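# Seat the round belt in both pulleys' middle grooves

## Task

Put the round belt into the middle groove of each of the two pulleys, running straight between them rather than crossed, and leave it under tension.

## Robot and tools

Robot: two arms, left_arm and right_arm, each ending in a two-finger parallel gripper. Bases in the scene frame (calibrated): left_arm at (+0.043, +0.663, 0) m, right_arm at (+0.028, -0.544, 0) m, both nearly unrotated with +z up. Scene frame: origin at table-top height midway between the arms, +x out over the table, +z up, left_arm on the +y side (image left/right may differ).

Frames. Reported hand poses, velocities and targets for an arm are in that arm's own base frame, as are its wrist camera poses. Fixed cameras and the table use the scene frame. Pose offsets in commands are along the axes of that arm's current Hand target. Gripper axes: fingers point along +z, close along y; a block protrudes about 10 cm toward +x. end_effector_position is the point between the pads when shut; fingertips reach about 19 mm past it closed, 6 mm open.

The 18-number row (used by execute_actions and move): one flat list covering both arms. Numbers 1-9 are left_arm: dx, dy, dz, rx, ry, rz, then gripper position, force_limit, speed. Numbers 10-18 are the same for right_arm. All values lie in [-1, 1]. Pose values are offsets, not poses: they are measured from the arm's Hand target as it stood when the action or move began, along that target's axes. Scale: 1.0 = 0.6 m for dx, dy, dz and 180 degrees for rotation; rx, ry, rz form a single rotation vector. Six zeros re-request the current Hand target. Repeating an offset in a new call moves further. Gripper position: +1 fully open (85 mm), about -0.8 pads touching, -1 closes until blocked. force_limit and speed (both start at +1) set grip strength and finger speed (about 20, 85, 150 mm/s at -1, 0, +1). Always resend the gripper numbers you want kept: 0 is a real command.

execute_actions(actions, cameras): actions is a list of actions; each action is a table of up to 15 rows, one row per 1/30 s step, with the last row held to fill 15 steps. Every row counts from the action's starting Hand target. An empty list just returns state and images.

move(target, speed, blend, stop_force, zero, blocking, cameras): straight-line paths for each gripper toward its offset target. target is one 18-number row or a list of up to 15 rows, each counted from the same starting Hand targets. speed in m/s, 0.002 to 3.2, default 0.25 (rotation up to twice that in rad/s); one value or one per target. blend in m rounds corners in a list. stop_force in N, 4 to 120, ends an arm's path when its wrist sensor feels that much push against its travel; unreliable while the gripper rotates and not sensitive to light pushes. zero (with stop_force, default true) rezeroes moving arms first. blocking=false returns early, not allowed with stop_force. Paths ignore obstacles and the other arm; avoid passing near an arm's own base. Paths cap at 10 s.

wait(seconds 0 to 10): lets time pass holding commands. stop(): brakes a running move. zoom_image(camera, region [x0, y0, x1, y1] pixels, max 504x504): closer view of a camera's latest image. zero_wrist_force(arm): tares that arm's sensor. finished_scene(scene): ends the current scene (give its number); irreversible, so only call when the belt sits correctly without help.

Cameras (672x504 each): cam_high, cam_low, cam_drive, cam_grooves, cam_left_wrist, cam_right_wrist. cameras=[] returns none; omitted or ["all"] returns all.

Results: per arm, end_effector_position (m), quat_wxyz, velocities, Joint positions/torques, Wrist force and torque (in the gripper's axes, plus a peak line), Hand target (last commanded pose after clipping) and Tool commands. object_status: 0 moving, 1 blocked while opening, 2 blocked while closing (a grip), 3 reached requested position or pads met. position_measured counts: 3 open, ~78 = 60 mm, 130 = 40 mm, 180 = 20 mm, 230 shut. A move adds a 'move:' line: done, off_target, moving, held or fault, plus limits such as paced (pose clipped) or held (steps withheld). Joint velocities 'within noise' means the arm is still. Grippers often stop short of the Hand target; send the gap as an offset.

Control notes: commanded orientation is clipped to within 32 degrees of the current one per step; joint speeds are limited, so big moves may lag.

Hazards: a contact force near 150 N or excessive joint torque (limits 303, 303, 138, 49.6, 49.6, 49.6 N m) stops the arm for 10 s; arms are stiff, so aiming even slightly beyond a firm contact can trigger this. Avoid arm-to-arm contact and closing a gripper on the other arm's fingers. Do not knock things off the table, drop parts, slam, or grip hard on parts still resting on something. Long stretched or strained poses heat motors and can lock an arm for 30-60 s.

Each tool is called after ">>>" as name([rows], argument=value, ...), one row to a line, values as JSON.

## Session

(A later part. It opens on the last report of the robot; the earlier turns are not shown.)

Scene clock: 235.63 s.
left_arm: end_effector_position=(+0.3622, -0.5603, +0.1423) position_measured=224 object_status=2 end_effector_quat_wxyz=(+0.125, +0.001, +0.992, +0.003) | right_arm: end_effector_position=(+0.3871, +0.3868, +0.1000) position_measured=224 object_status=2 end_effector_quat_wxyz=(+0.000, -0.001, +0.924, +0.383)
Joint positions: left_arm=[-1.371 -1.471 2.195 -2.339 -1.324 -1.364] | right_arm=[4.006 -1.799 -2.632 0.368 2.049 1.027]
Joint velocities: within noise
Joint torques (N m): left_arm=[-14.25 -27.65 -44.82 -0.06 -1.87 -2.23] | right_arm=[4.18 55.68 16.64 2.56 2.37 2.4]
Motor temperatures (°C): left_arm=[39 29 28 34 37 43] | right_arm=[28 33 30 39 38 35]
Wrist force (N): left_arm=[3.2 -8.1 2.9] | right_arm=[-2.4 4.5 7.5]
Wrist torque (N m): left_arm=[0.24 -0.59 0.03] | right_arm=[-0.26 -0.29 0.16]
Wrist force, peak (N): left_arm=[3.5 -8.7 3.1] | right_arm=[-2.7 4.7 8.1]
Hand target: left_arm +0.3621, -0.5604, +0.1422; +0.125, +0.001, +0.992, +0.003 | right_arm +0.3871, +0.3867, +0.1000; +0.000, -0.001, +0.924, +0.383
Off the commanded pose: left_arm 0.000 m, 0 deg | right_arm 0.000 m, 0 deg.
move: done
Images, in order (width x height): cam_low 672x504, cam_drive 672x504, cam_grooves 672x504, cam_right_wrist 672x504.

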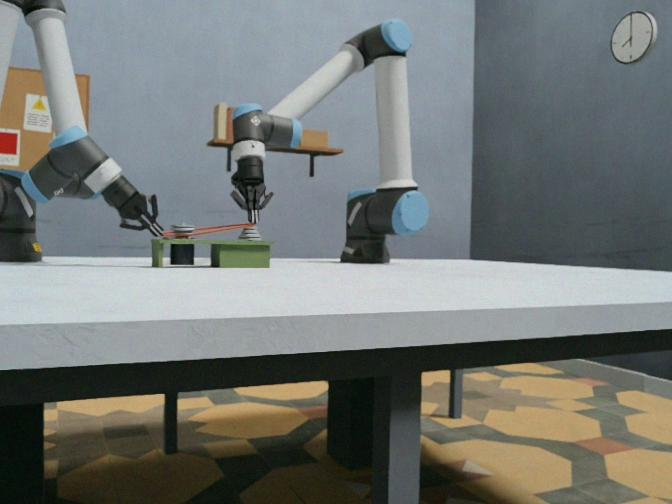

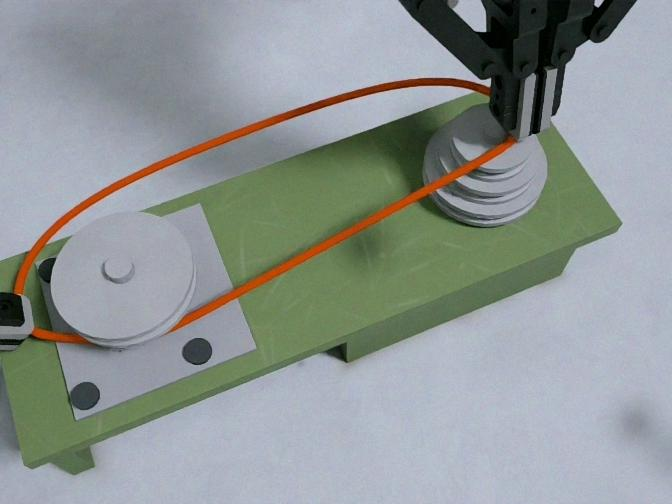

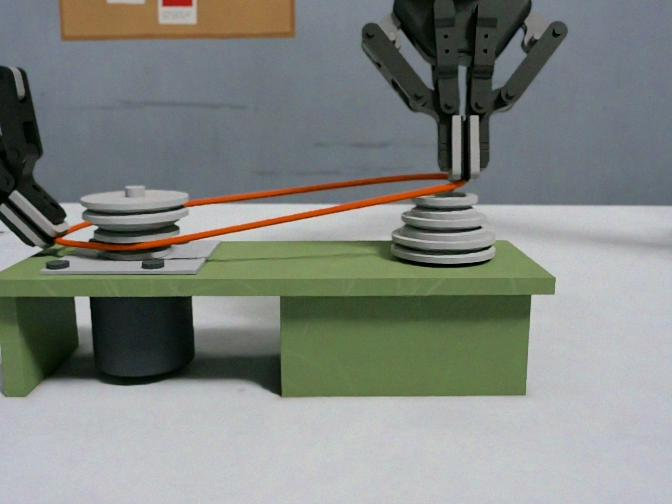

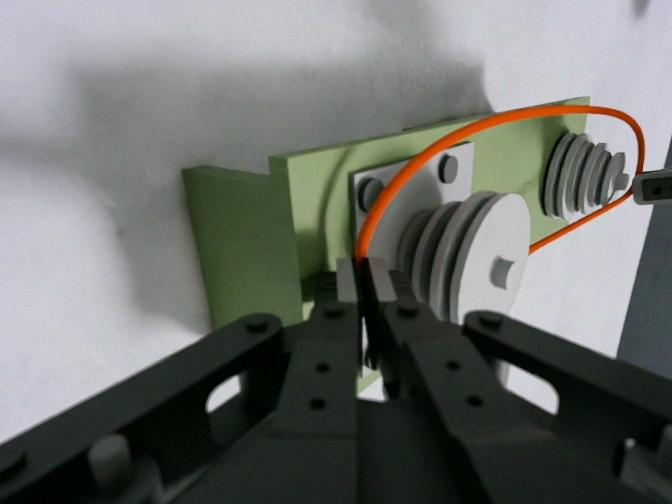

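>>> move(target=[0,0,0,0,0,0,-1,-0.2,-0.7,0,0.007,-0.007,0,-0.08,-0.08,-1,-0.2,-0.7], speed=0.08, cameras=["cam_grooves","cam_low","cam_drive","cam_right_wrist"])

>>> zoom_image(camera="cam_low", region=[140, 190, 290, 280])

>>> zoom_image(camera="cam_grooves", region=[0, 120, 300, 300])

Scene clock: 238.37 s.
left_arm: end_effector_position=(+0.3621, -0.5604, +0.1422) position_measured=224 object_status=2 end_effector_quat_wxyz=(+0.125, +0.001, +0.992, +0.003) | right_arm: end_effector_position=(+0.3870, +0.3867, +0.1058) position_measured=224 object_status=2 end_effector_quat_wxyz=(+0.163, -0.068, +0.909, +0.377)
Joint positions: left_arm=[-1.371 -1.471 2.195 -2.339 -1.324 -1.364] | right_arm=[4.164 -1.84 -2.731 0.693 1.731 0.944]
Joint velocities: within noise
Joint torques (N m): left_arm=[-12.63 -27.52 -42.98 -3.06 2.81 -2.53] | right_arm=[-9.12 55.5 14.44 2.17 4.01 2.84]
Motor temperatures (°C): left_arm=[39 29 28 34 37 43] | right_arm=[28 33 30 39 38 35]
Wrist force (N): left_arm=[3.4 -6.3 2.6] | right_arm=[-1.0 1.8 8.4]
Wrist torque (N m): left_arm=[0.25 -0.61 0.03] | right_arm=[-0.20 -0.23 0.20]
Wrist force, peak (N): left_arm=[3.5 -8.1 3.0] | right_arm=[-2.4 4.3 7.8]
Hand target: left_arm +0.3621, -0.5604, +0.1422; +0.125, +0.001, +0.992, +0.003 | right_arm +0.3871, +0.3867, +0.1059; +0.163, -0.068, +0.909, +0.377
Off the commanded pose: left_arm 0.000 m, 0 deg | right_arm 0.000 m, 0 deg.
move: done
Images, in order (width x height): cam_low 672x504, cam_drive 672x504, cam_grooves 672x504, cam_right_wrist 672x504.

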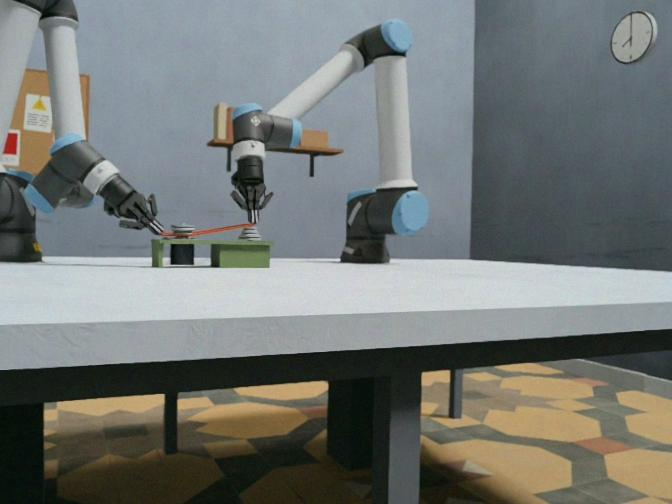

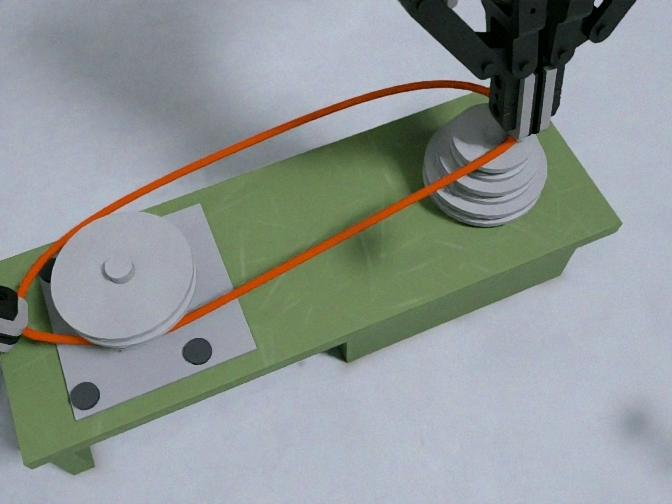

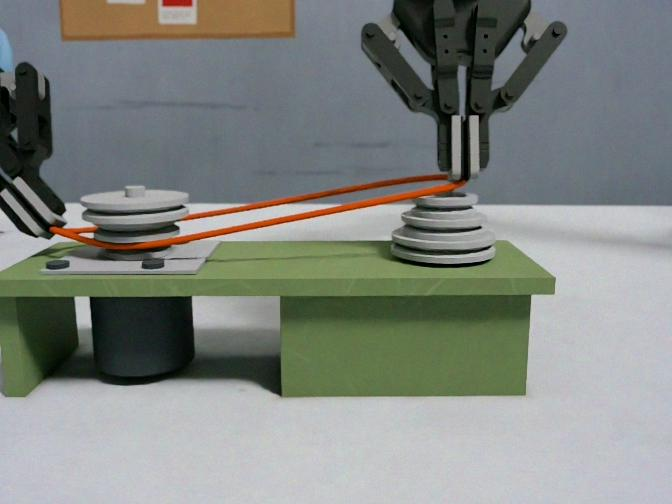

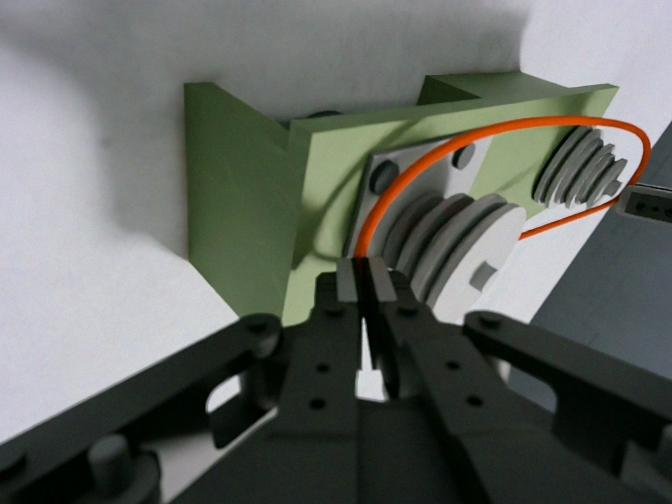

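Scaled by 3.360 from the camera's 672x504 image, which has a finer 960x720 frame.

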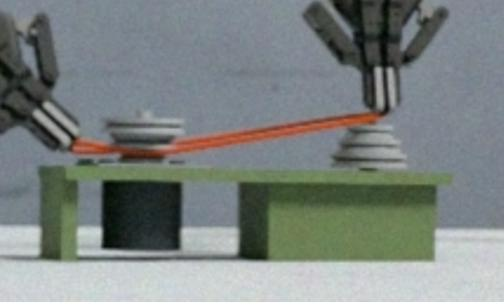

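Scaled by 1.680 from the camera's 672x504 image, which has a finer 960x720 frame.

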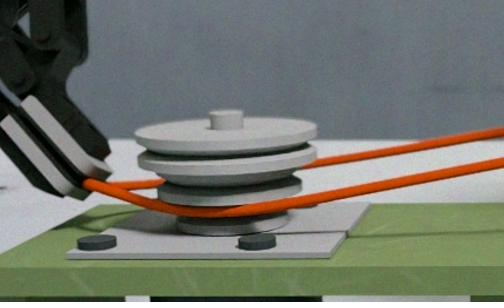

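>>> move([
  [0,-0.06,0,0,0,0,-1,-0.2,-0.7,0,0,0,0,0,0,-1,-0.2,-0.7],
  [0,-0.06,0,0,0,0,-1,-0.2,-0.7,-0.007,0.0133,-0.0132,0,0.033,0.033,-1,-0.2,-0.7],
  [0,0.005,0,0,0,0,-1,-0.2,-0.7,-0.007,0.0133,-0.0132,0,0.033,0.033,-1,-0.2,-0.7],
], speed=0.08, cameras=["cam_grooves","cam_low","cam_drive","cam_right_wrist"])

>>> zoom_image(camera="cam_low", region=[140, 190, 290, 280])

>>> zoom_image(camera="cam_grooves", region=[0, 120, 300, 300])

Scene clock: 240.80 s.
left_arm: end_effector_position=(+0.3622, -0.5573, +0.1423) position_measured=224 object_status=2 end_effector_quat_wxyz=(+0.125, +0.001, +0.992, +0.003) | right_arm: end_effector_position=(+0.3871, +0.3868, +0.1180) position_measured=224 object_status=2 end_effector_quat_wxyz=(+0.096, -0.041, +0.919, +0.381)
Joint positions: left_arm=[-1.37 -1.476 2.2 -2.34 -1.324 -1.363] | right_arm=[4.094 -1.758 -2.686 0.494 1.867 0.984]
Joint velocities: within noise
Joint torques (N m): left_arm=[-12.91 -29.2 -40.09 1.33 -1.75 -2.65] | right_arm=[9.41 17.18 1.7 1.19 -0.65 -2.6]
Motor temperatures (°C): left_arm=[39 29 28 34 37 43] | right_arm=[28 33 30 39 38 35]
Wrist force (N): left_arm=[2.0 -13.3 2.7] | right_arm=[-6.7 6.7 10.7]
Wrist torque (N m): left_arm=[0.35 -0.65 0.03] | right_arm=[-0.23 -0.39 0.21]
Wrist force, peak (N): left_arm=[1.9 -13.8 2.8] | right_arm=[-7.2 7.4 10.9]
Hand target: left_arm +0.3621, -0.5574, +0.1422; +0.125, +0.001, +0.992, +0.003 | right_arm +0.3871, +0.3868, +0.1179; +0.096, -0.041, +0.919, +0.381
Off the commanded pose: left_arm 0.000 m, 0 deg | right_arm 0.000 m, 0 deg.
move: done
Images, in order (width x height): cam_low 672x504, cam_drive 672x504, cam_grooves 672x504, cam_right_wrist 672x504.

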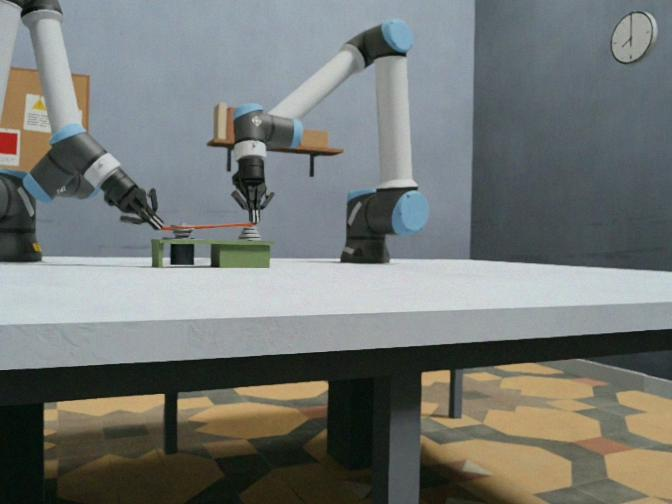

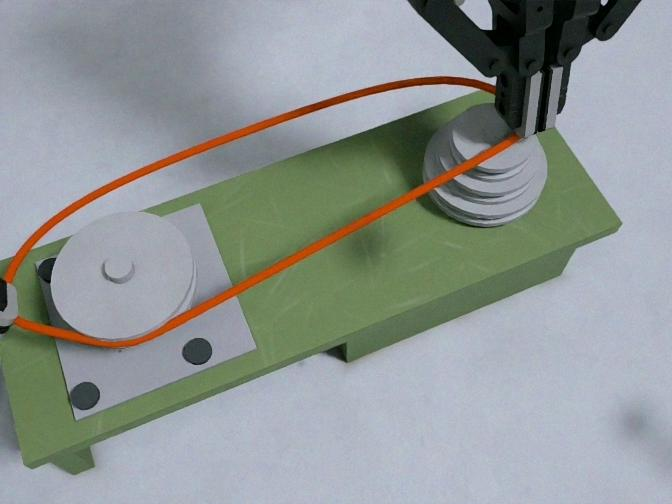

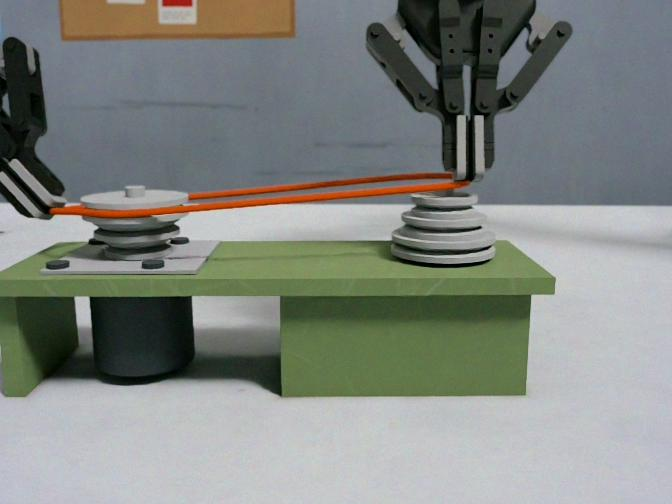

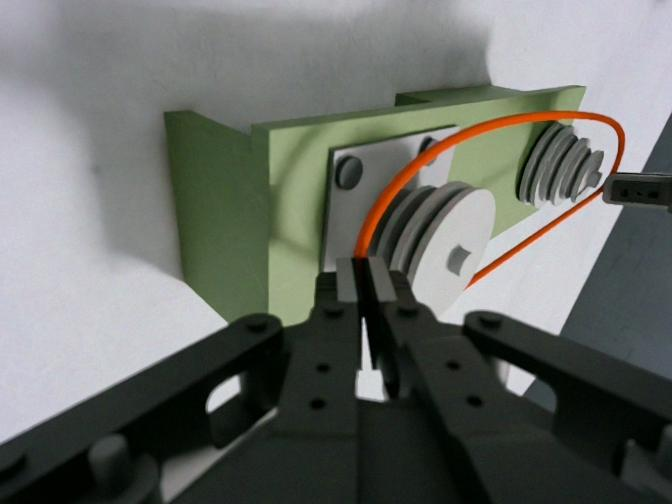

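Scaled by 3.360 from the camera's 672x504 image, which has a finer 960x720 frame.

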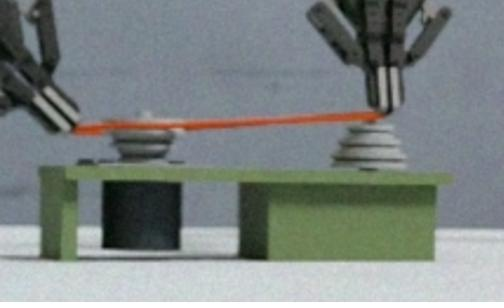

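Scaled by 1.680 from the camera's 672x504 image, which has a finer 960x720 frame.

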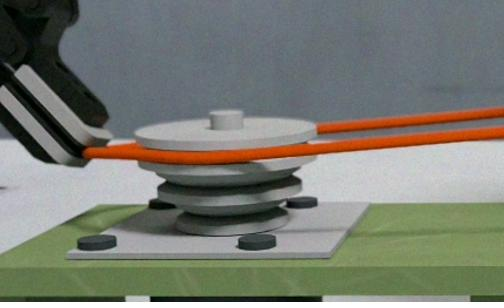

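>>> move([
  [0,-0.07,0,0,0,0,-1,-0.2,-0.7,0,0,0,0,0,0,-1,-0.2,-0.7],
  [0,-0.07,0,0,0,0,-1,-0.2,-0.7,0.0025,-0.0068,0.007,0,0,0,-1,-0.2,-0.7],
  [0,0,0,0,0,0,-1,-0.2,-0.7,0.0025,-0.0068,0.007,0,0,0,-1,-0.2,-0.7],
], speed=0.08, cameras=["cam_grooves","cam_low","cam_drive"])

>>> zoom_image(camera="cam_low", region=[140, 190, 290, 280])

>>> zoom_image(camera="cam_grooves", region=[0, 120, 300, 300])

Scene clock: 242.47 s.
left_arm: end_effector_position=(+0.3622, -0.5573, +0.1423) position_measured=224 object_status=2 end_effector_quat_wxyz=(+0.125, +0.001, +0.992, +0.003) | right_arm: end_effector_position=(+0.3869, +0.3869, +0.1120) position_measured=224 object_status=2 end_effector_quat_wxyz=(+0.096, -0.041, +0.919, +0.381)
Joint positions: left_arm=[-1.37 -1.476 2.2 -2.34 -1.324 -1.363] | right_arm=[4.095 -1.779 -2.689 0.518 1.866 0.984]
Joint velocities: within noise
Joint torques (N m): left_arm=[-12.94 -27.35 -41.73 0.56 -1.65 -2.57] | right_arm=[-2.36 26.14 11.64 6.41 -2.13 3.16]
Motor temperatures (°C): left_arm=[39 29 28 34 37 43] | right_arm=[28 33 30 39 38 35]
Wrist force (N): left_arm=[2.6 -11.4 2.8] | right_arm=[-4.4 5.9 9.7]
Wrist torque (N m): left_arm=[0.32 -0.64 0.03] | right_arm=[-0.18 -0.41 0.22]
Wrist force, peak (N): left_arm=[1.8 -13.4 2.1] | right_arm=[-7.0 6.9 10.8]
Hand target: left_arm +0.3621, -0.5574, +0.1422; +0.125, +0.001, +0.992, +0.003 | right_arm +0.3869, +0.3869, +0.1119; +0.096, -0.041, +0.919, +0.381
Off the commanded pose: left_arm 0.000 m, 0 deg | right_arm 0.000 m, 0 deg.
move: done
Images, in order (width x height): cam_low 672x504, cam_drive 672x504, cam_grooves 672x504.

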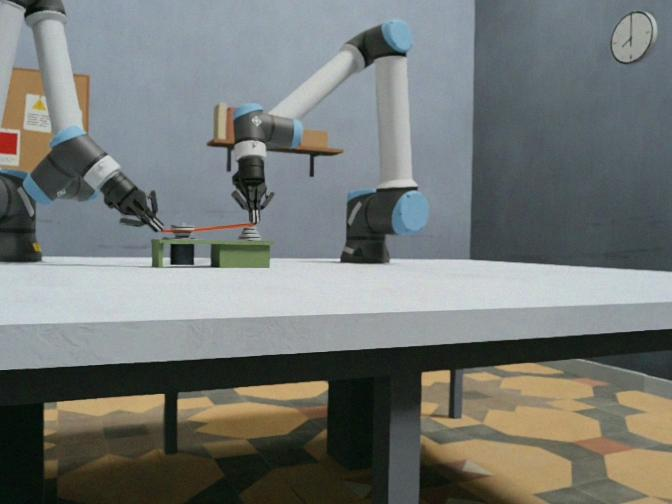

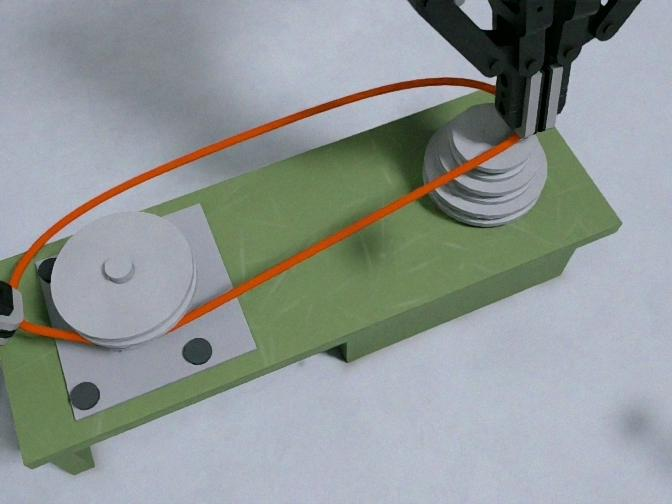

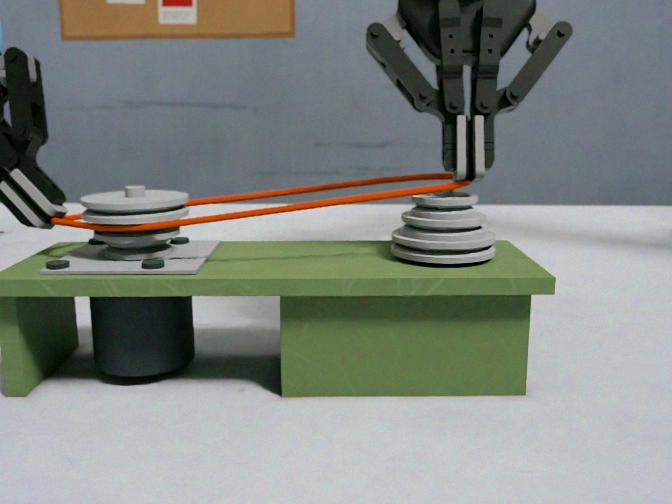

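Scaled by 3.360 from the camera's 672x504 image, which has a finer 960x720 frame.

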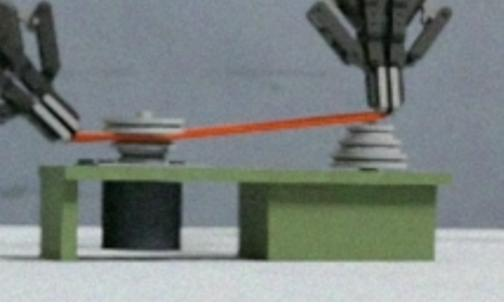

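Scaled by 1.680 from the camera's 672x504 image, which has a finer 960x720 frame.

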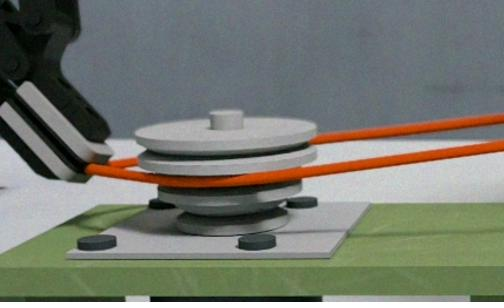

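>>> move(target=[0,0.07,0,0,0,0,-1,-0.2,-0.7,0,0,0,0,0,0,-0.6,-0.2,1], speed=0.25, cameras=["cam_grooves","cam_low","cam_drive","cam_left_wrist"])

>>> zoom_image(camera="cam_grooves", region=[0, 120, 300, 300])

>>> zoom_image(camera="cam_low", region=[140, 190, 290, 280])

Scene clock: 243.60 s.
left_arm: end_effector_position=(+0.3621, -0.5153, +0.1426) position_measured=224 object_status=2 end_effector_quat_wxyz=(+0.125, +0.001, +0.992, +0.003) | right_arm: end_effector_position=(+0.3868, +0.3868, +0.1119) position_measured=205 object_status=3 end_effector_quat_wxyz=(+0.096, -0.041, +0.919, +0.381)
Joint positions: left_arm=[-1.355 -1.535 2.265 -2.349 -1.325 -1.348] | right_arm=[4.095 -1.779 -2.689 0.518 1.866 0.984]
Joint velocities: within noise
Joint torques (N m): left_arm=[-13.11 -21.45 -39.82 0.53 -1.02 -2.27] | right_arm=[-1.12 22.25 18.11 5.44 -1.09 3.14]
Motor temperatures (°C): left_arm=[39 29 28 34 37 43] | right_arm=[28 33 30 39 38 35]
Wrist force (N): left_arm=[3.5 -13.8 2.7] | right_arm=[1.2 -0.7 1.6]
Wrist torque (N m): left_arm=[0.33 -0.58 -0.09] | right_arm=[-0.03 -0.32 0.24]
Wrist force, peak (N): left_arm=[3.4 -14.5 3.0] | right_arm=[-4.4 5.7 10.2]
Hand target: left_arm +0.3621, -0.5154, +0.1425; +0.125, +0.001, +0.992, +0.003 | right_arm +0.3869, +0.3869, +0.1119; +0.096, -0.041, +0.919, +0.381
Off the commanded pose: left_arm 0.000 m, 0 deg | right_arm 0.000 m, 0 deg.
move: done
Images, in order (width x height): cam_low 672x504, cam_drive 672x504, cam_grooves 672x504, cam_left_wrist 672x504.

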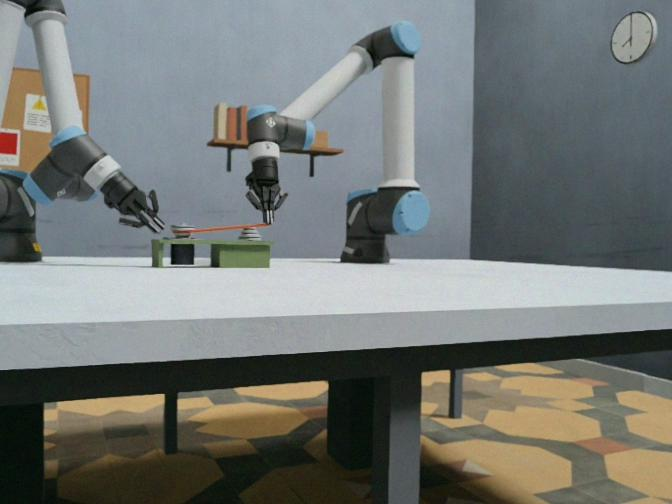

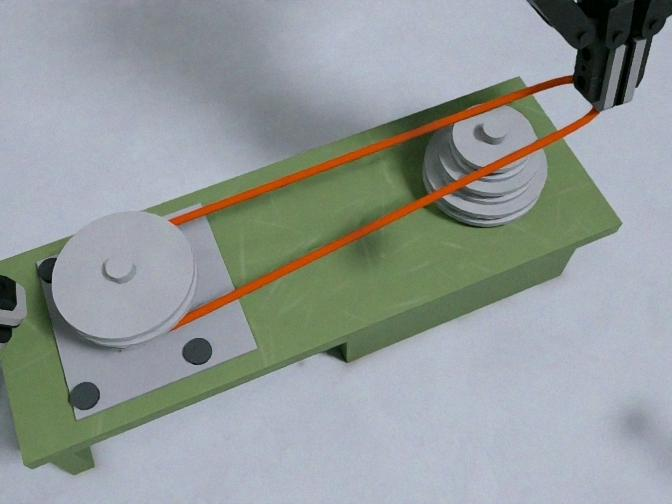

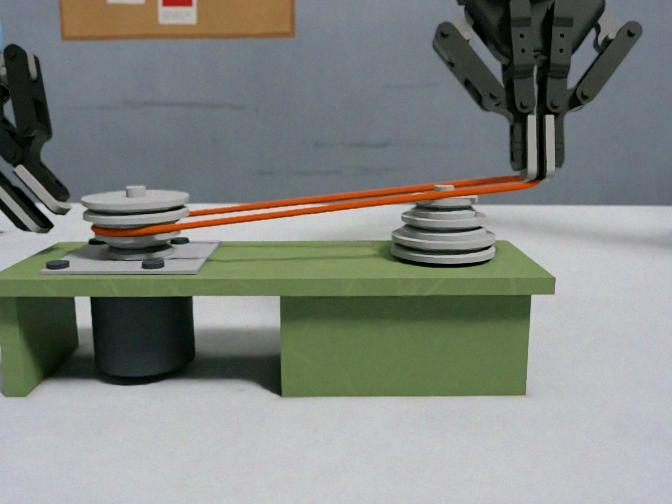

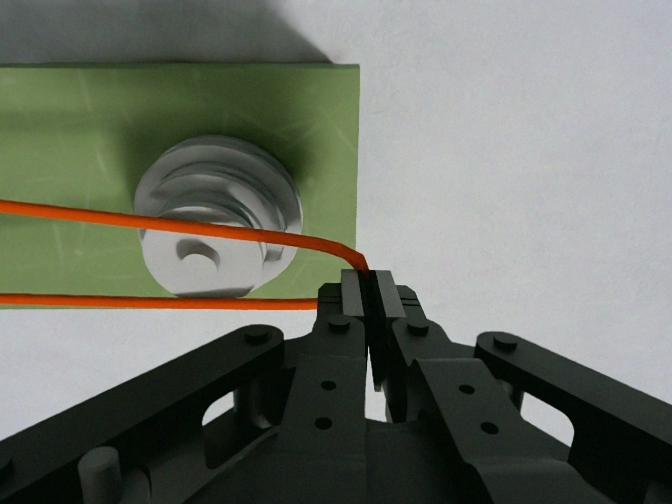

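Scaled by 1.680 from the camera's 672x504 image, which has a finer 960x720 frame.

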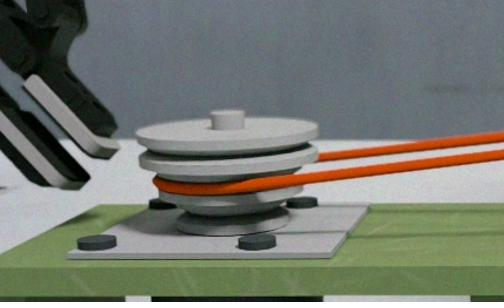

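Scaled by 3.360 from the camera's 672x504 image, which has a finer 960x720 frame.

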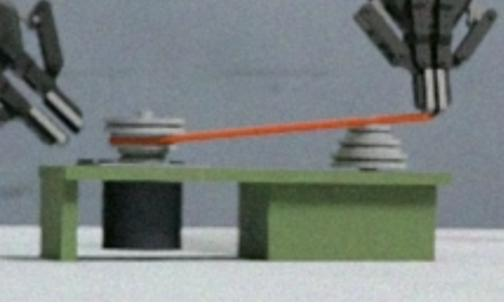

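>>> move(target=[0.0128,0,0.05,0,0.07,0,-1,-0.2,-0.7,0,-0.08,-0.08,0,0,0,-0.6,-0.2,1], speed=0.06, cameras=["cam_grooves","cam_low","cam_drive","cam_left_wrist"])

>>> zoom_image(camera="cam_grooves", region=[340, 120, 600, 290])

>>> zoom_image(camera="cam_drive", region=[380, 40, 660, 260])

Scene clock: 246.00 s.
left_arm: end_effector_position=(+0.3622, -0.5152, +0.1115) position_measured=224 object_status=2 end_effector_quat_wxyz=(+0.015, +0.000, +1.000, +0.003) | right_arm: end_effector_position=(+0.3868, +0.3189, +0.1119) position_measured=205 object_status=3 end_effector_quat_wxyz=(+0.096, -0.041, +0.919, +0.381)
Joint positions: left_arm=[-1.253 -1.459 2.221 -2.336 -1.54 -1.252] | right_arm=[3.968 -1.737 -2.745 0.499 1.953 0.885]
Joint velocities: within noise
Joint torques (N m): left_arm=[-10.21 -59.49 -4.46 4.06 4.09 -2.84] | right_arm=[10.68 17.54 23.7 7.23 -2.53 3.29]
Motor temperatures (°C): left_arm=[39 29 28 34 37 43] | right_arm=[28 33 30 39 38 35]
Wrist force (N): left_arm=[-0.4 -24.6 -15.3] | right_arm=[1.3 -1.1 2.1]
Wrist torque (N m): left_arm=[0.63 -0.46 -0.16] | right_arm=[-0.08 -0.32 0.20]
Wrist force, peak (N): left_arm=[0.2 -25.8 -16.0] | right_arm=[1.4 -1.1 2.2]
Hand target: left_arm +0.3621, -0.5152, +0.1116; +0.015, +0.000, +1.000, +0.003 | right_arm +0.3870, +0.3190, +0.1119; +0.096, -0.041, +0.919, +0.381
Off the commanded pose: left_arm 0.000 m, 0 deg | right_arm 0.000 m, 0 deg.
move: done
Images, in order (width x height): cam_low 672x504, cam_drive 672x504, cam_grooves 672x504, cam_left_wrist 672x504.

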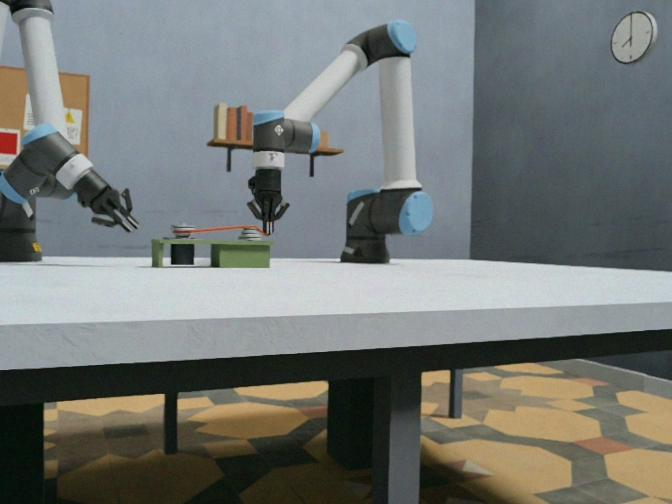

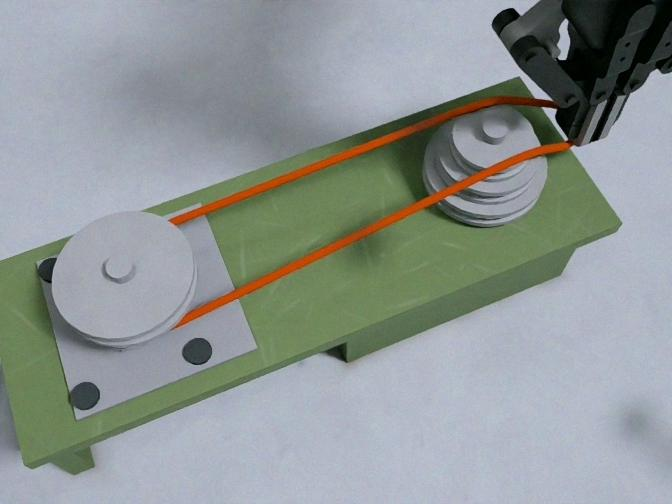

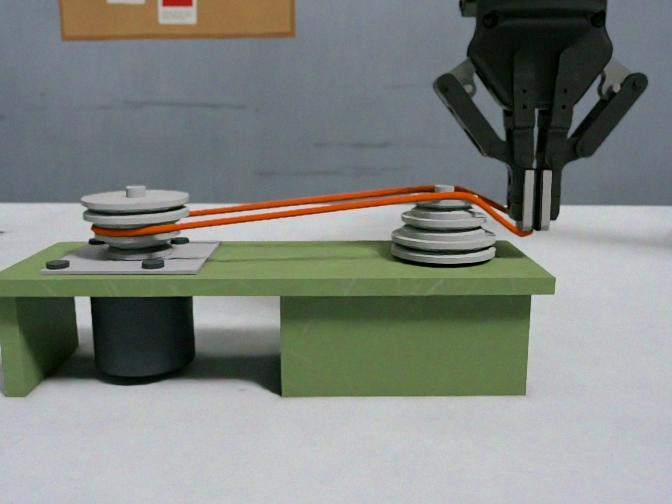

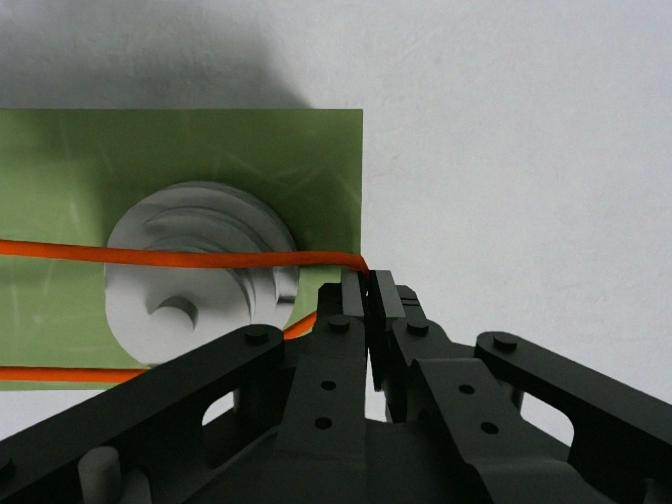

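Scaled by 1.938 from the camera's 672x504 image, which has a finer 960x720 frame.

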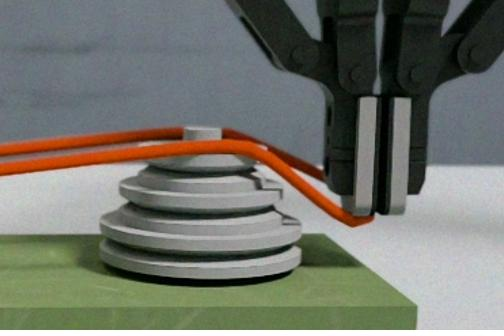

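Scaled by 1.800 from the camera's 672x504 image, which has a finer 960x720 frame.

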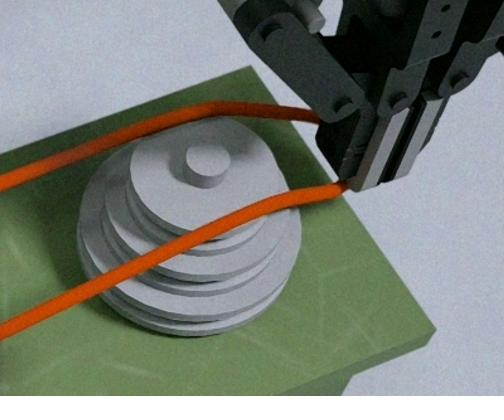

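>>> move([
  [0,0,-0.04,0,0,0,-1,-0.2,-0.7,0,0,0,0,0,0,-0.6,-0.2,1],
  [0,-0.022,-0.04,0,0,0,-1,-0.2,-0.7,0,0,0,0,0,0,-0.6,-0.2,1],
], speed=0.06, cameras=["cam_grooves","cam_drive","cam_left_wrist"])

>>> zoom_image(camera="cam_grooves", region=[340, 120, 600, 290])

>>> zoom_image(camera="cam_grooves", region=[0, 120, 300, 300])

Scene clock: 247.17 s.
left_arm: end_effector_position=(+0.3613, -0.5287, +0.1355) position_measured=224 object_status=2 end_effector_quat_wxyz=(+0.015, +0.000, +1.000, +0.003) | right_arm: end_effector_position=(+0.3870, +0.3190, +0.1119) position_measured=205 object_status=3 end_effector_quat_wxyz=(+0.096, -0.041, +0.919, +0.381)
Joint positions: left_arm=[-1.261 -1.475 2.183 -2.282 -1.54 -1.261] | right_arm=[3.968 -1.737 -2.745 0.499 1.953 0.885]
Joint velocities: within noise
Joint torques (N m): left_arm=[17.11 -70.05 -23.68 -4.76 1.92 2.31] | right_arm=[10.99 14.42 19.76 7.77 -2.57 2.99]
Motor temperatures (°C): left_arm=[39 29 28 34 37 43] | right_arm=[28 33 30 39 38 35]
Wrist force (N): left_arm=[3.0 -1.0 1.1] | right_arm=[1.3 -1.1 1.7]
Wrist torque (N m): left_arm=[0.03 -0.53 0.01] | right_arm=[-0.06 -0.31 0.20]
Wrist force, peak (N): left_arm=[-0.1 -24.4 -15.8] | right_arm=[1.5 -1.2 2.3]
Hand target: left_arm +0.3613, -0.5285, +0.1355; +0.015, +0.000, +1.000, +0.003 | right_arm +0.3870, +0.3190, +0.1119; +0.096, -0.041, +0.919, +0.381
Off the commanded pose: left_arm 0.000 m, 0 deg | right_arm 0.000 m, 0 deg.
move: done
Images, in order (width x height): cam_drive 672x504, cam_grooves 672x504, cam_left_wrist 672x504.

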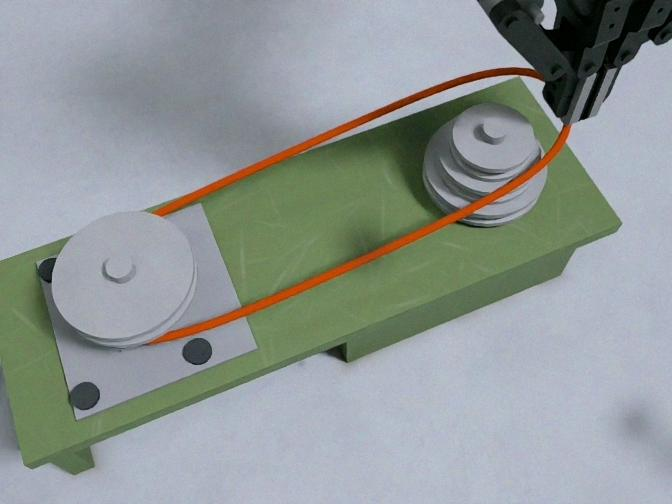

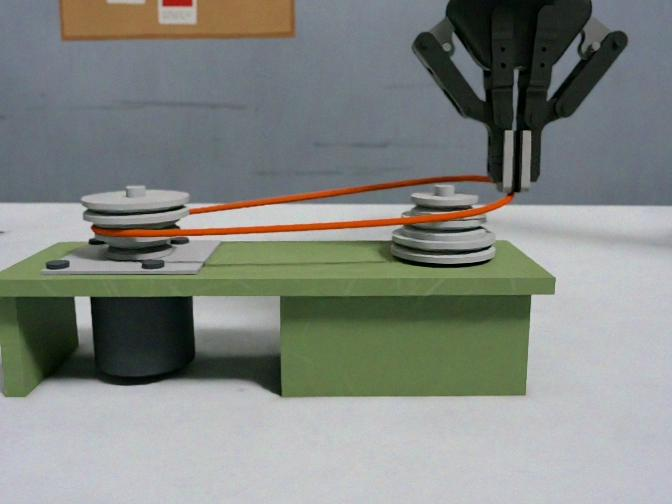

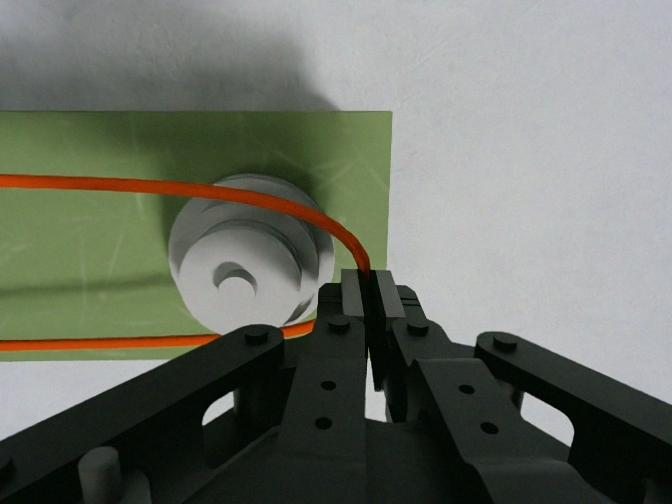

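Scaled by 1.938 from the camera's 672x504 image, which has a finer 960x720 frame.

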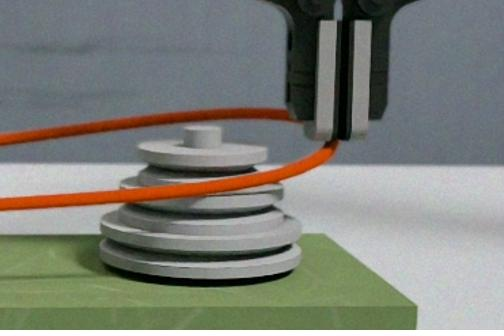

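Scaled by 1.680 from the camera's 672x504 image, which has a finer 960x720 frame.

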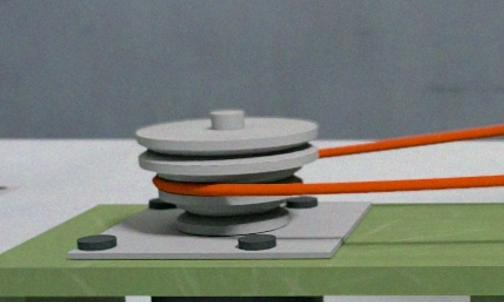

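>>> move([
  [0,0,0.042,0,-0.08,0,-1,-0.2,-0.7,0,0,0,0,0,0,-0.6,-0.2,1],
], speed=0.06, stop_force=25, cameras=["cam_grooves","cam_drive","cam_left_wrist","cam_low"])

>>> zoom_image(camera="cam_grooves", region=[340, 120, 600, 290])

>>> zoom_image(camera="cam_low", region=[140, 190, 290, 280])

Scene clock: 250.70 s.
left_arm: end_effector_position=(+0.3621, -0.5284, +0.1103) position_measured=224 object_status=2 end_effector_quat_wxyz=(+0.140, +0.001, +0.990, +0.003) | right_arm: end_effector_position=(+0.3870, +0.3190, +0.1119) position_measured=205 object_status=3 end_effector_quat_wxyz=(+0.096, -0.041, +0.919, +0.381)
Joint positions: left_arm=[-1.374 -1.471 2.28 -2.429 -1.293 -1.366] | right_arm=[3.968 -1.737 -2.745 0.499 1.953 0.885]
Joint velocities: within noise
Joint torques (N m): left_arm=[17.79 -70.61 -43.76 -3.61 0.97 2.46] | right_arm=[11.01 14.37 9.52 7.09 -2.08 2.78]
Motor temperatures (°C): left_arm=[39 29 28 34 37 43] | right_arm=[28 33 30 39 38 35]
Wrist force (N): left_arm=[3.9 -0.8 0.8] | right_arm=[1.3 -1.0 2.2]
Wrist torque (N m): left_arm=[0.06 -0.66 0.01] | right_arm=[-0.05 -0.33 0.20]
Wrist force, peak (N): left_arm=[4.2 -0.9 1.3] | right_arm=[1.6 -1.2 2.4]
Hand target: left_arm +0.3621, -0.5284, +0.1103; +0.141, +0.001, +0.990, +0.003 | right_arm +0.3870, +0.3190, +0.1119; +0.096, -0.041, +0.919, +0.381
Off the commanded pose: left_arm 0.000 m, 0 deg | right_arm 0.000 m, 0 deg.
move: done
Images, in order (width x height): cam_low 672x504, cam_drive 672x504, cam_grooves 672x504, cam_left_wrist 672x504.

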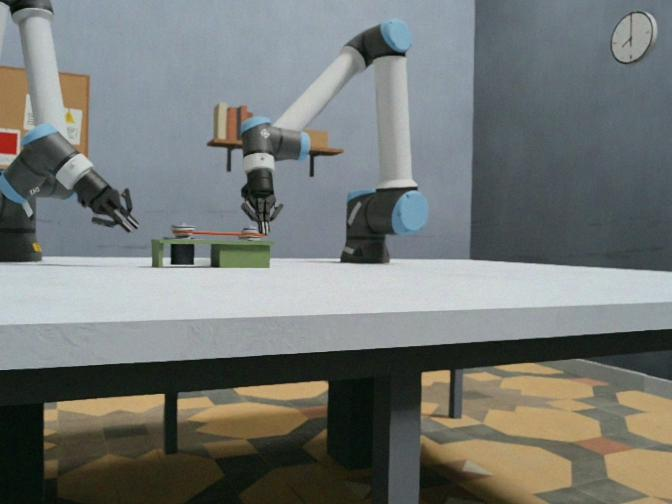

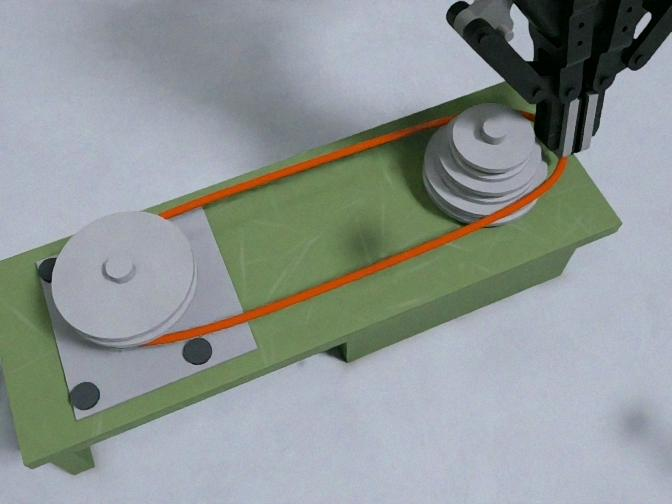

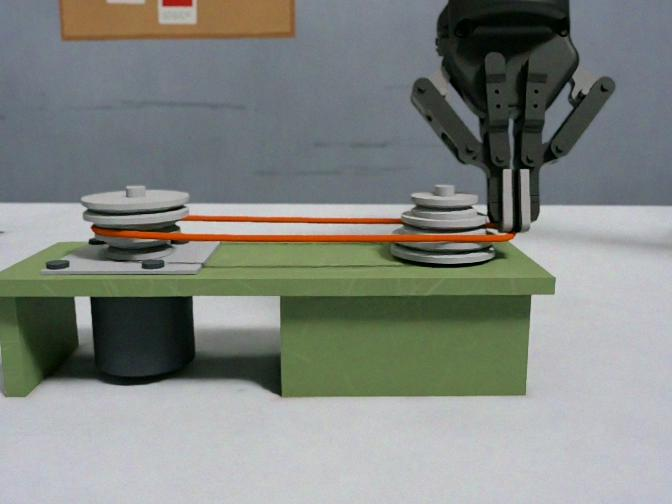

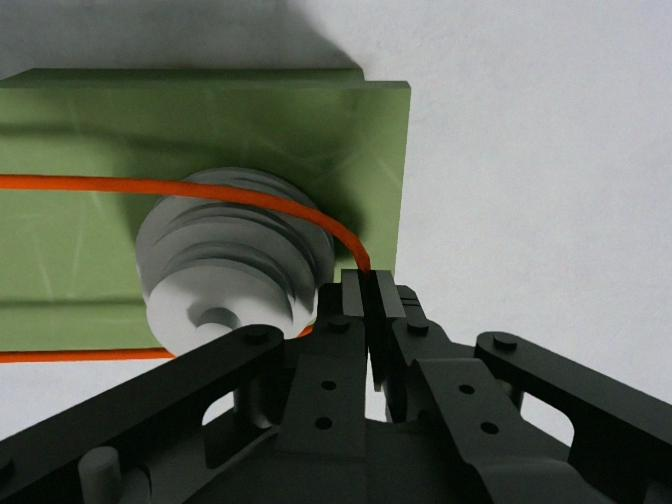

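Scaled by 1.938 from the camera's 672x504 image, which has a finer 960x720 frame.

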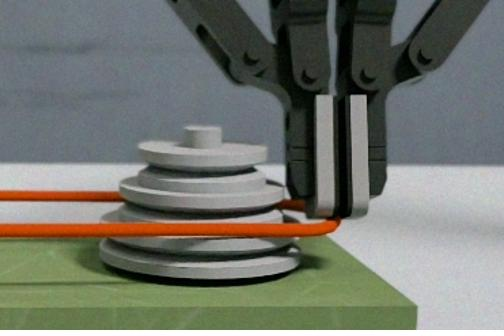

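Scaled by 3.360 from the camera's 672x504 image, which has a finer 960x720 frame.

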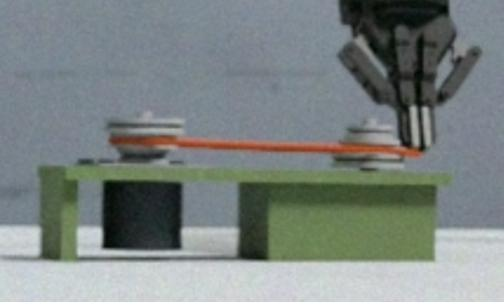

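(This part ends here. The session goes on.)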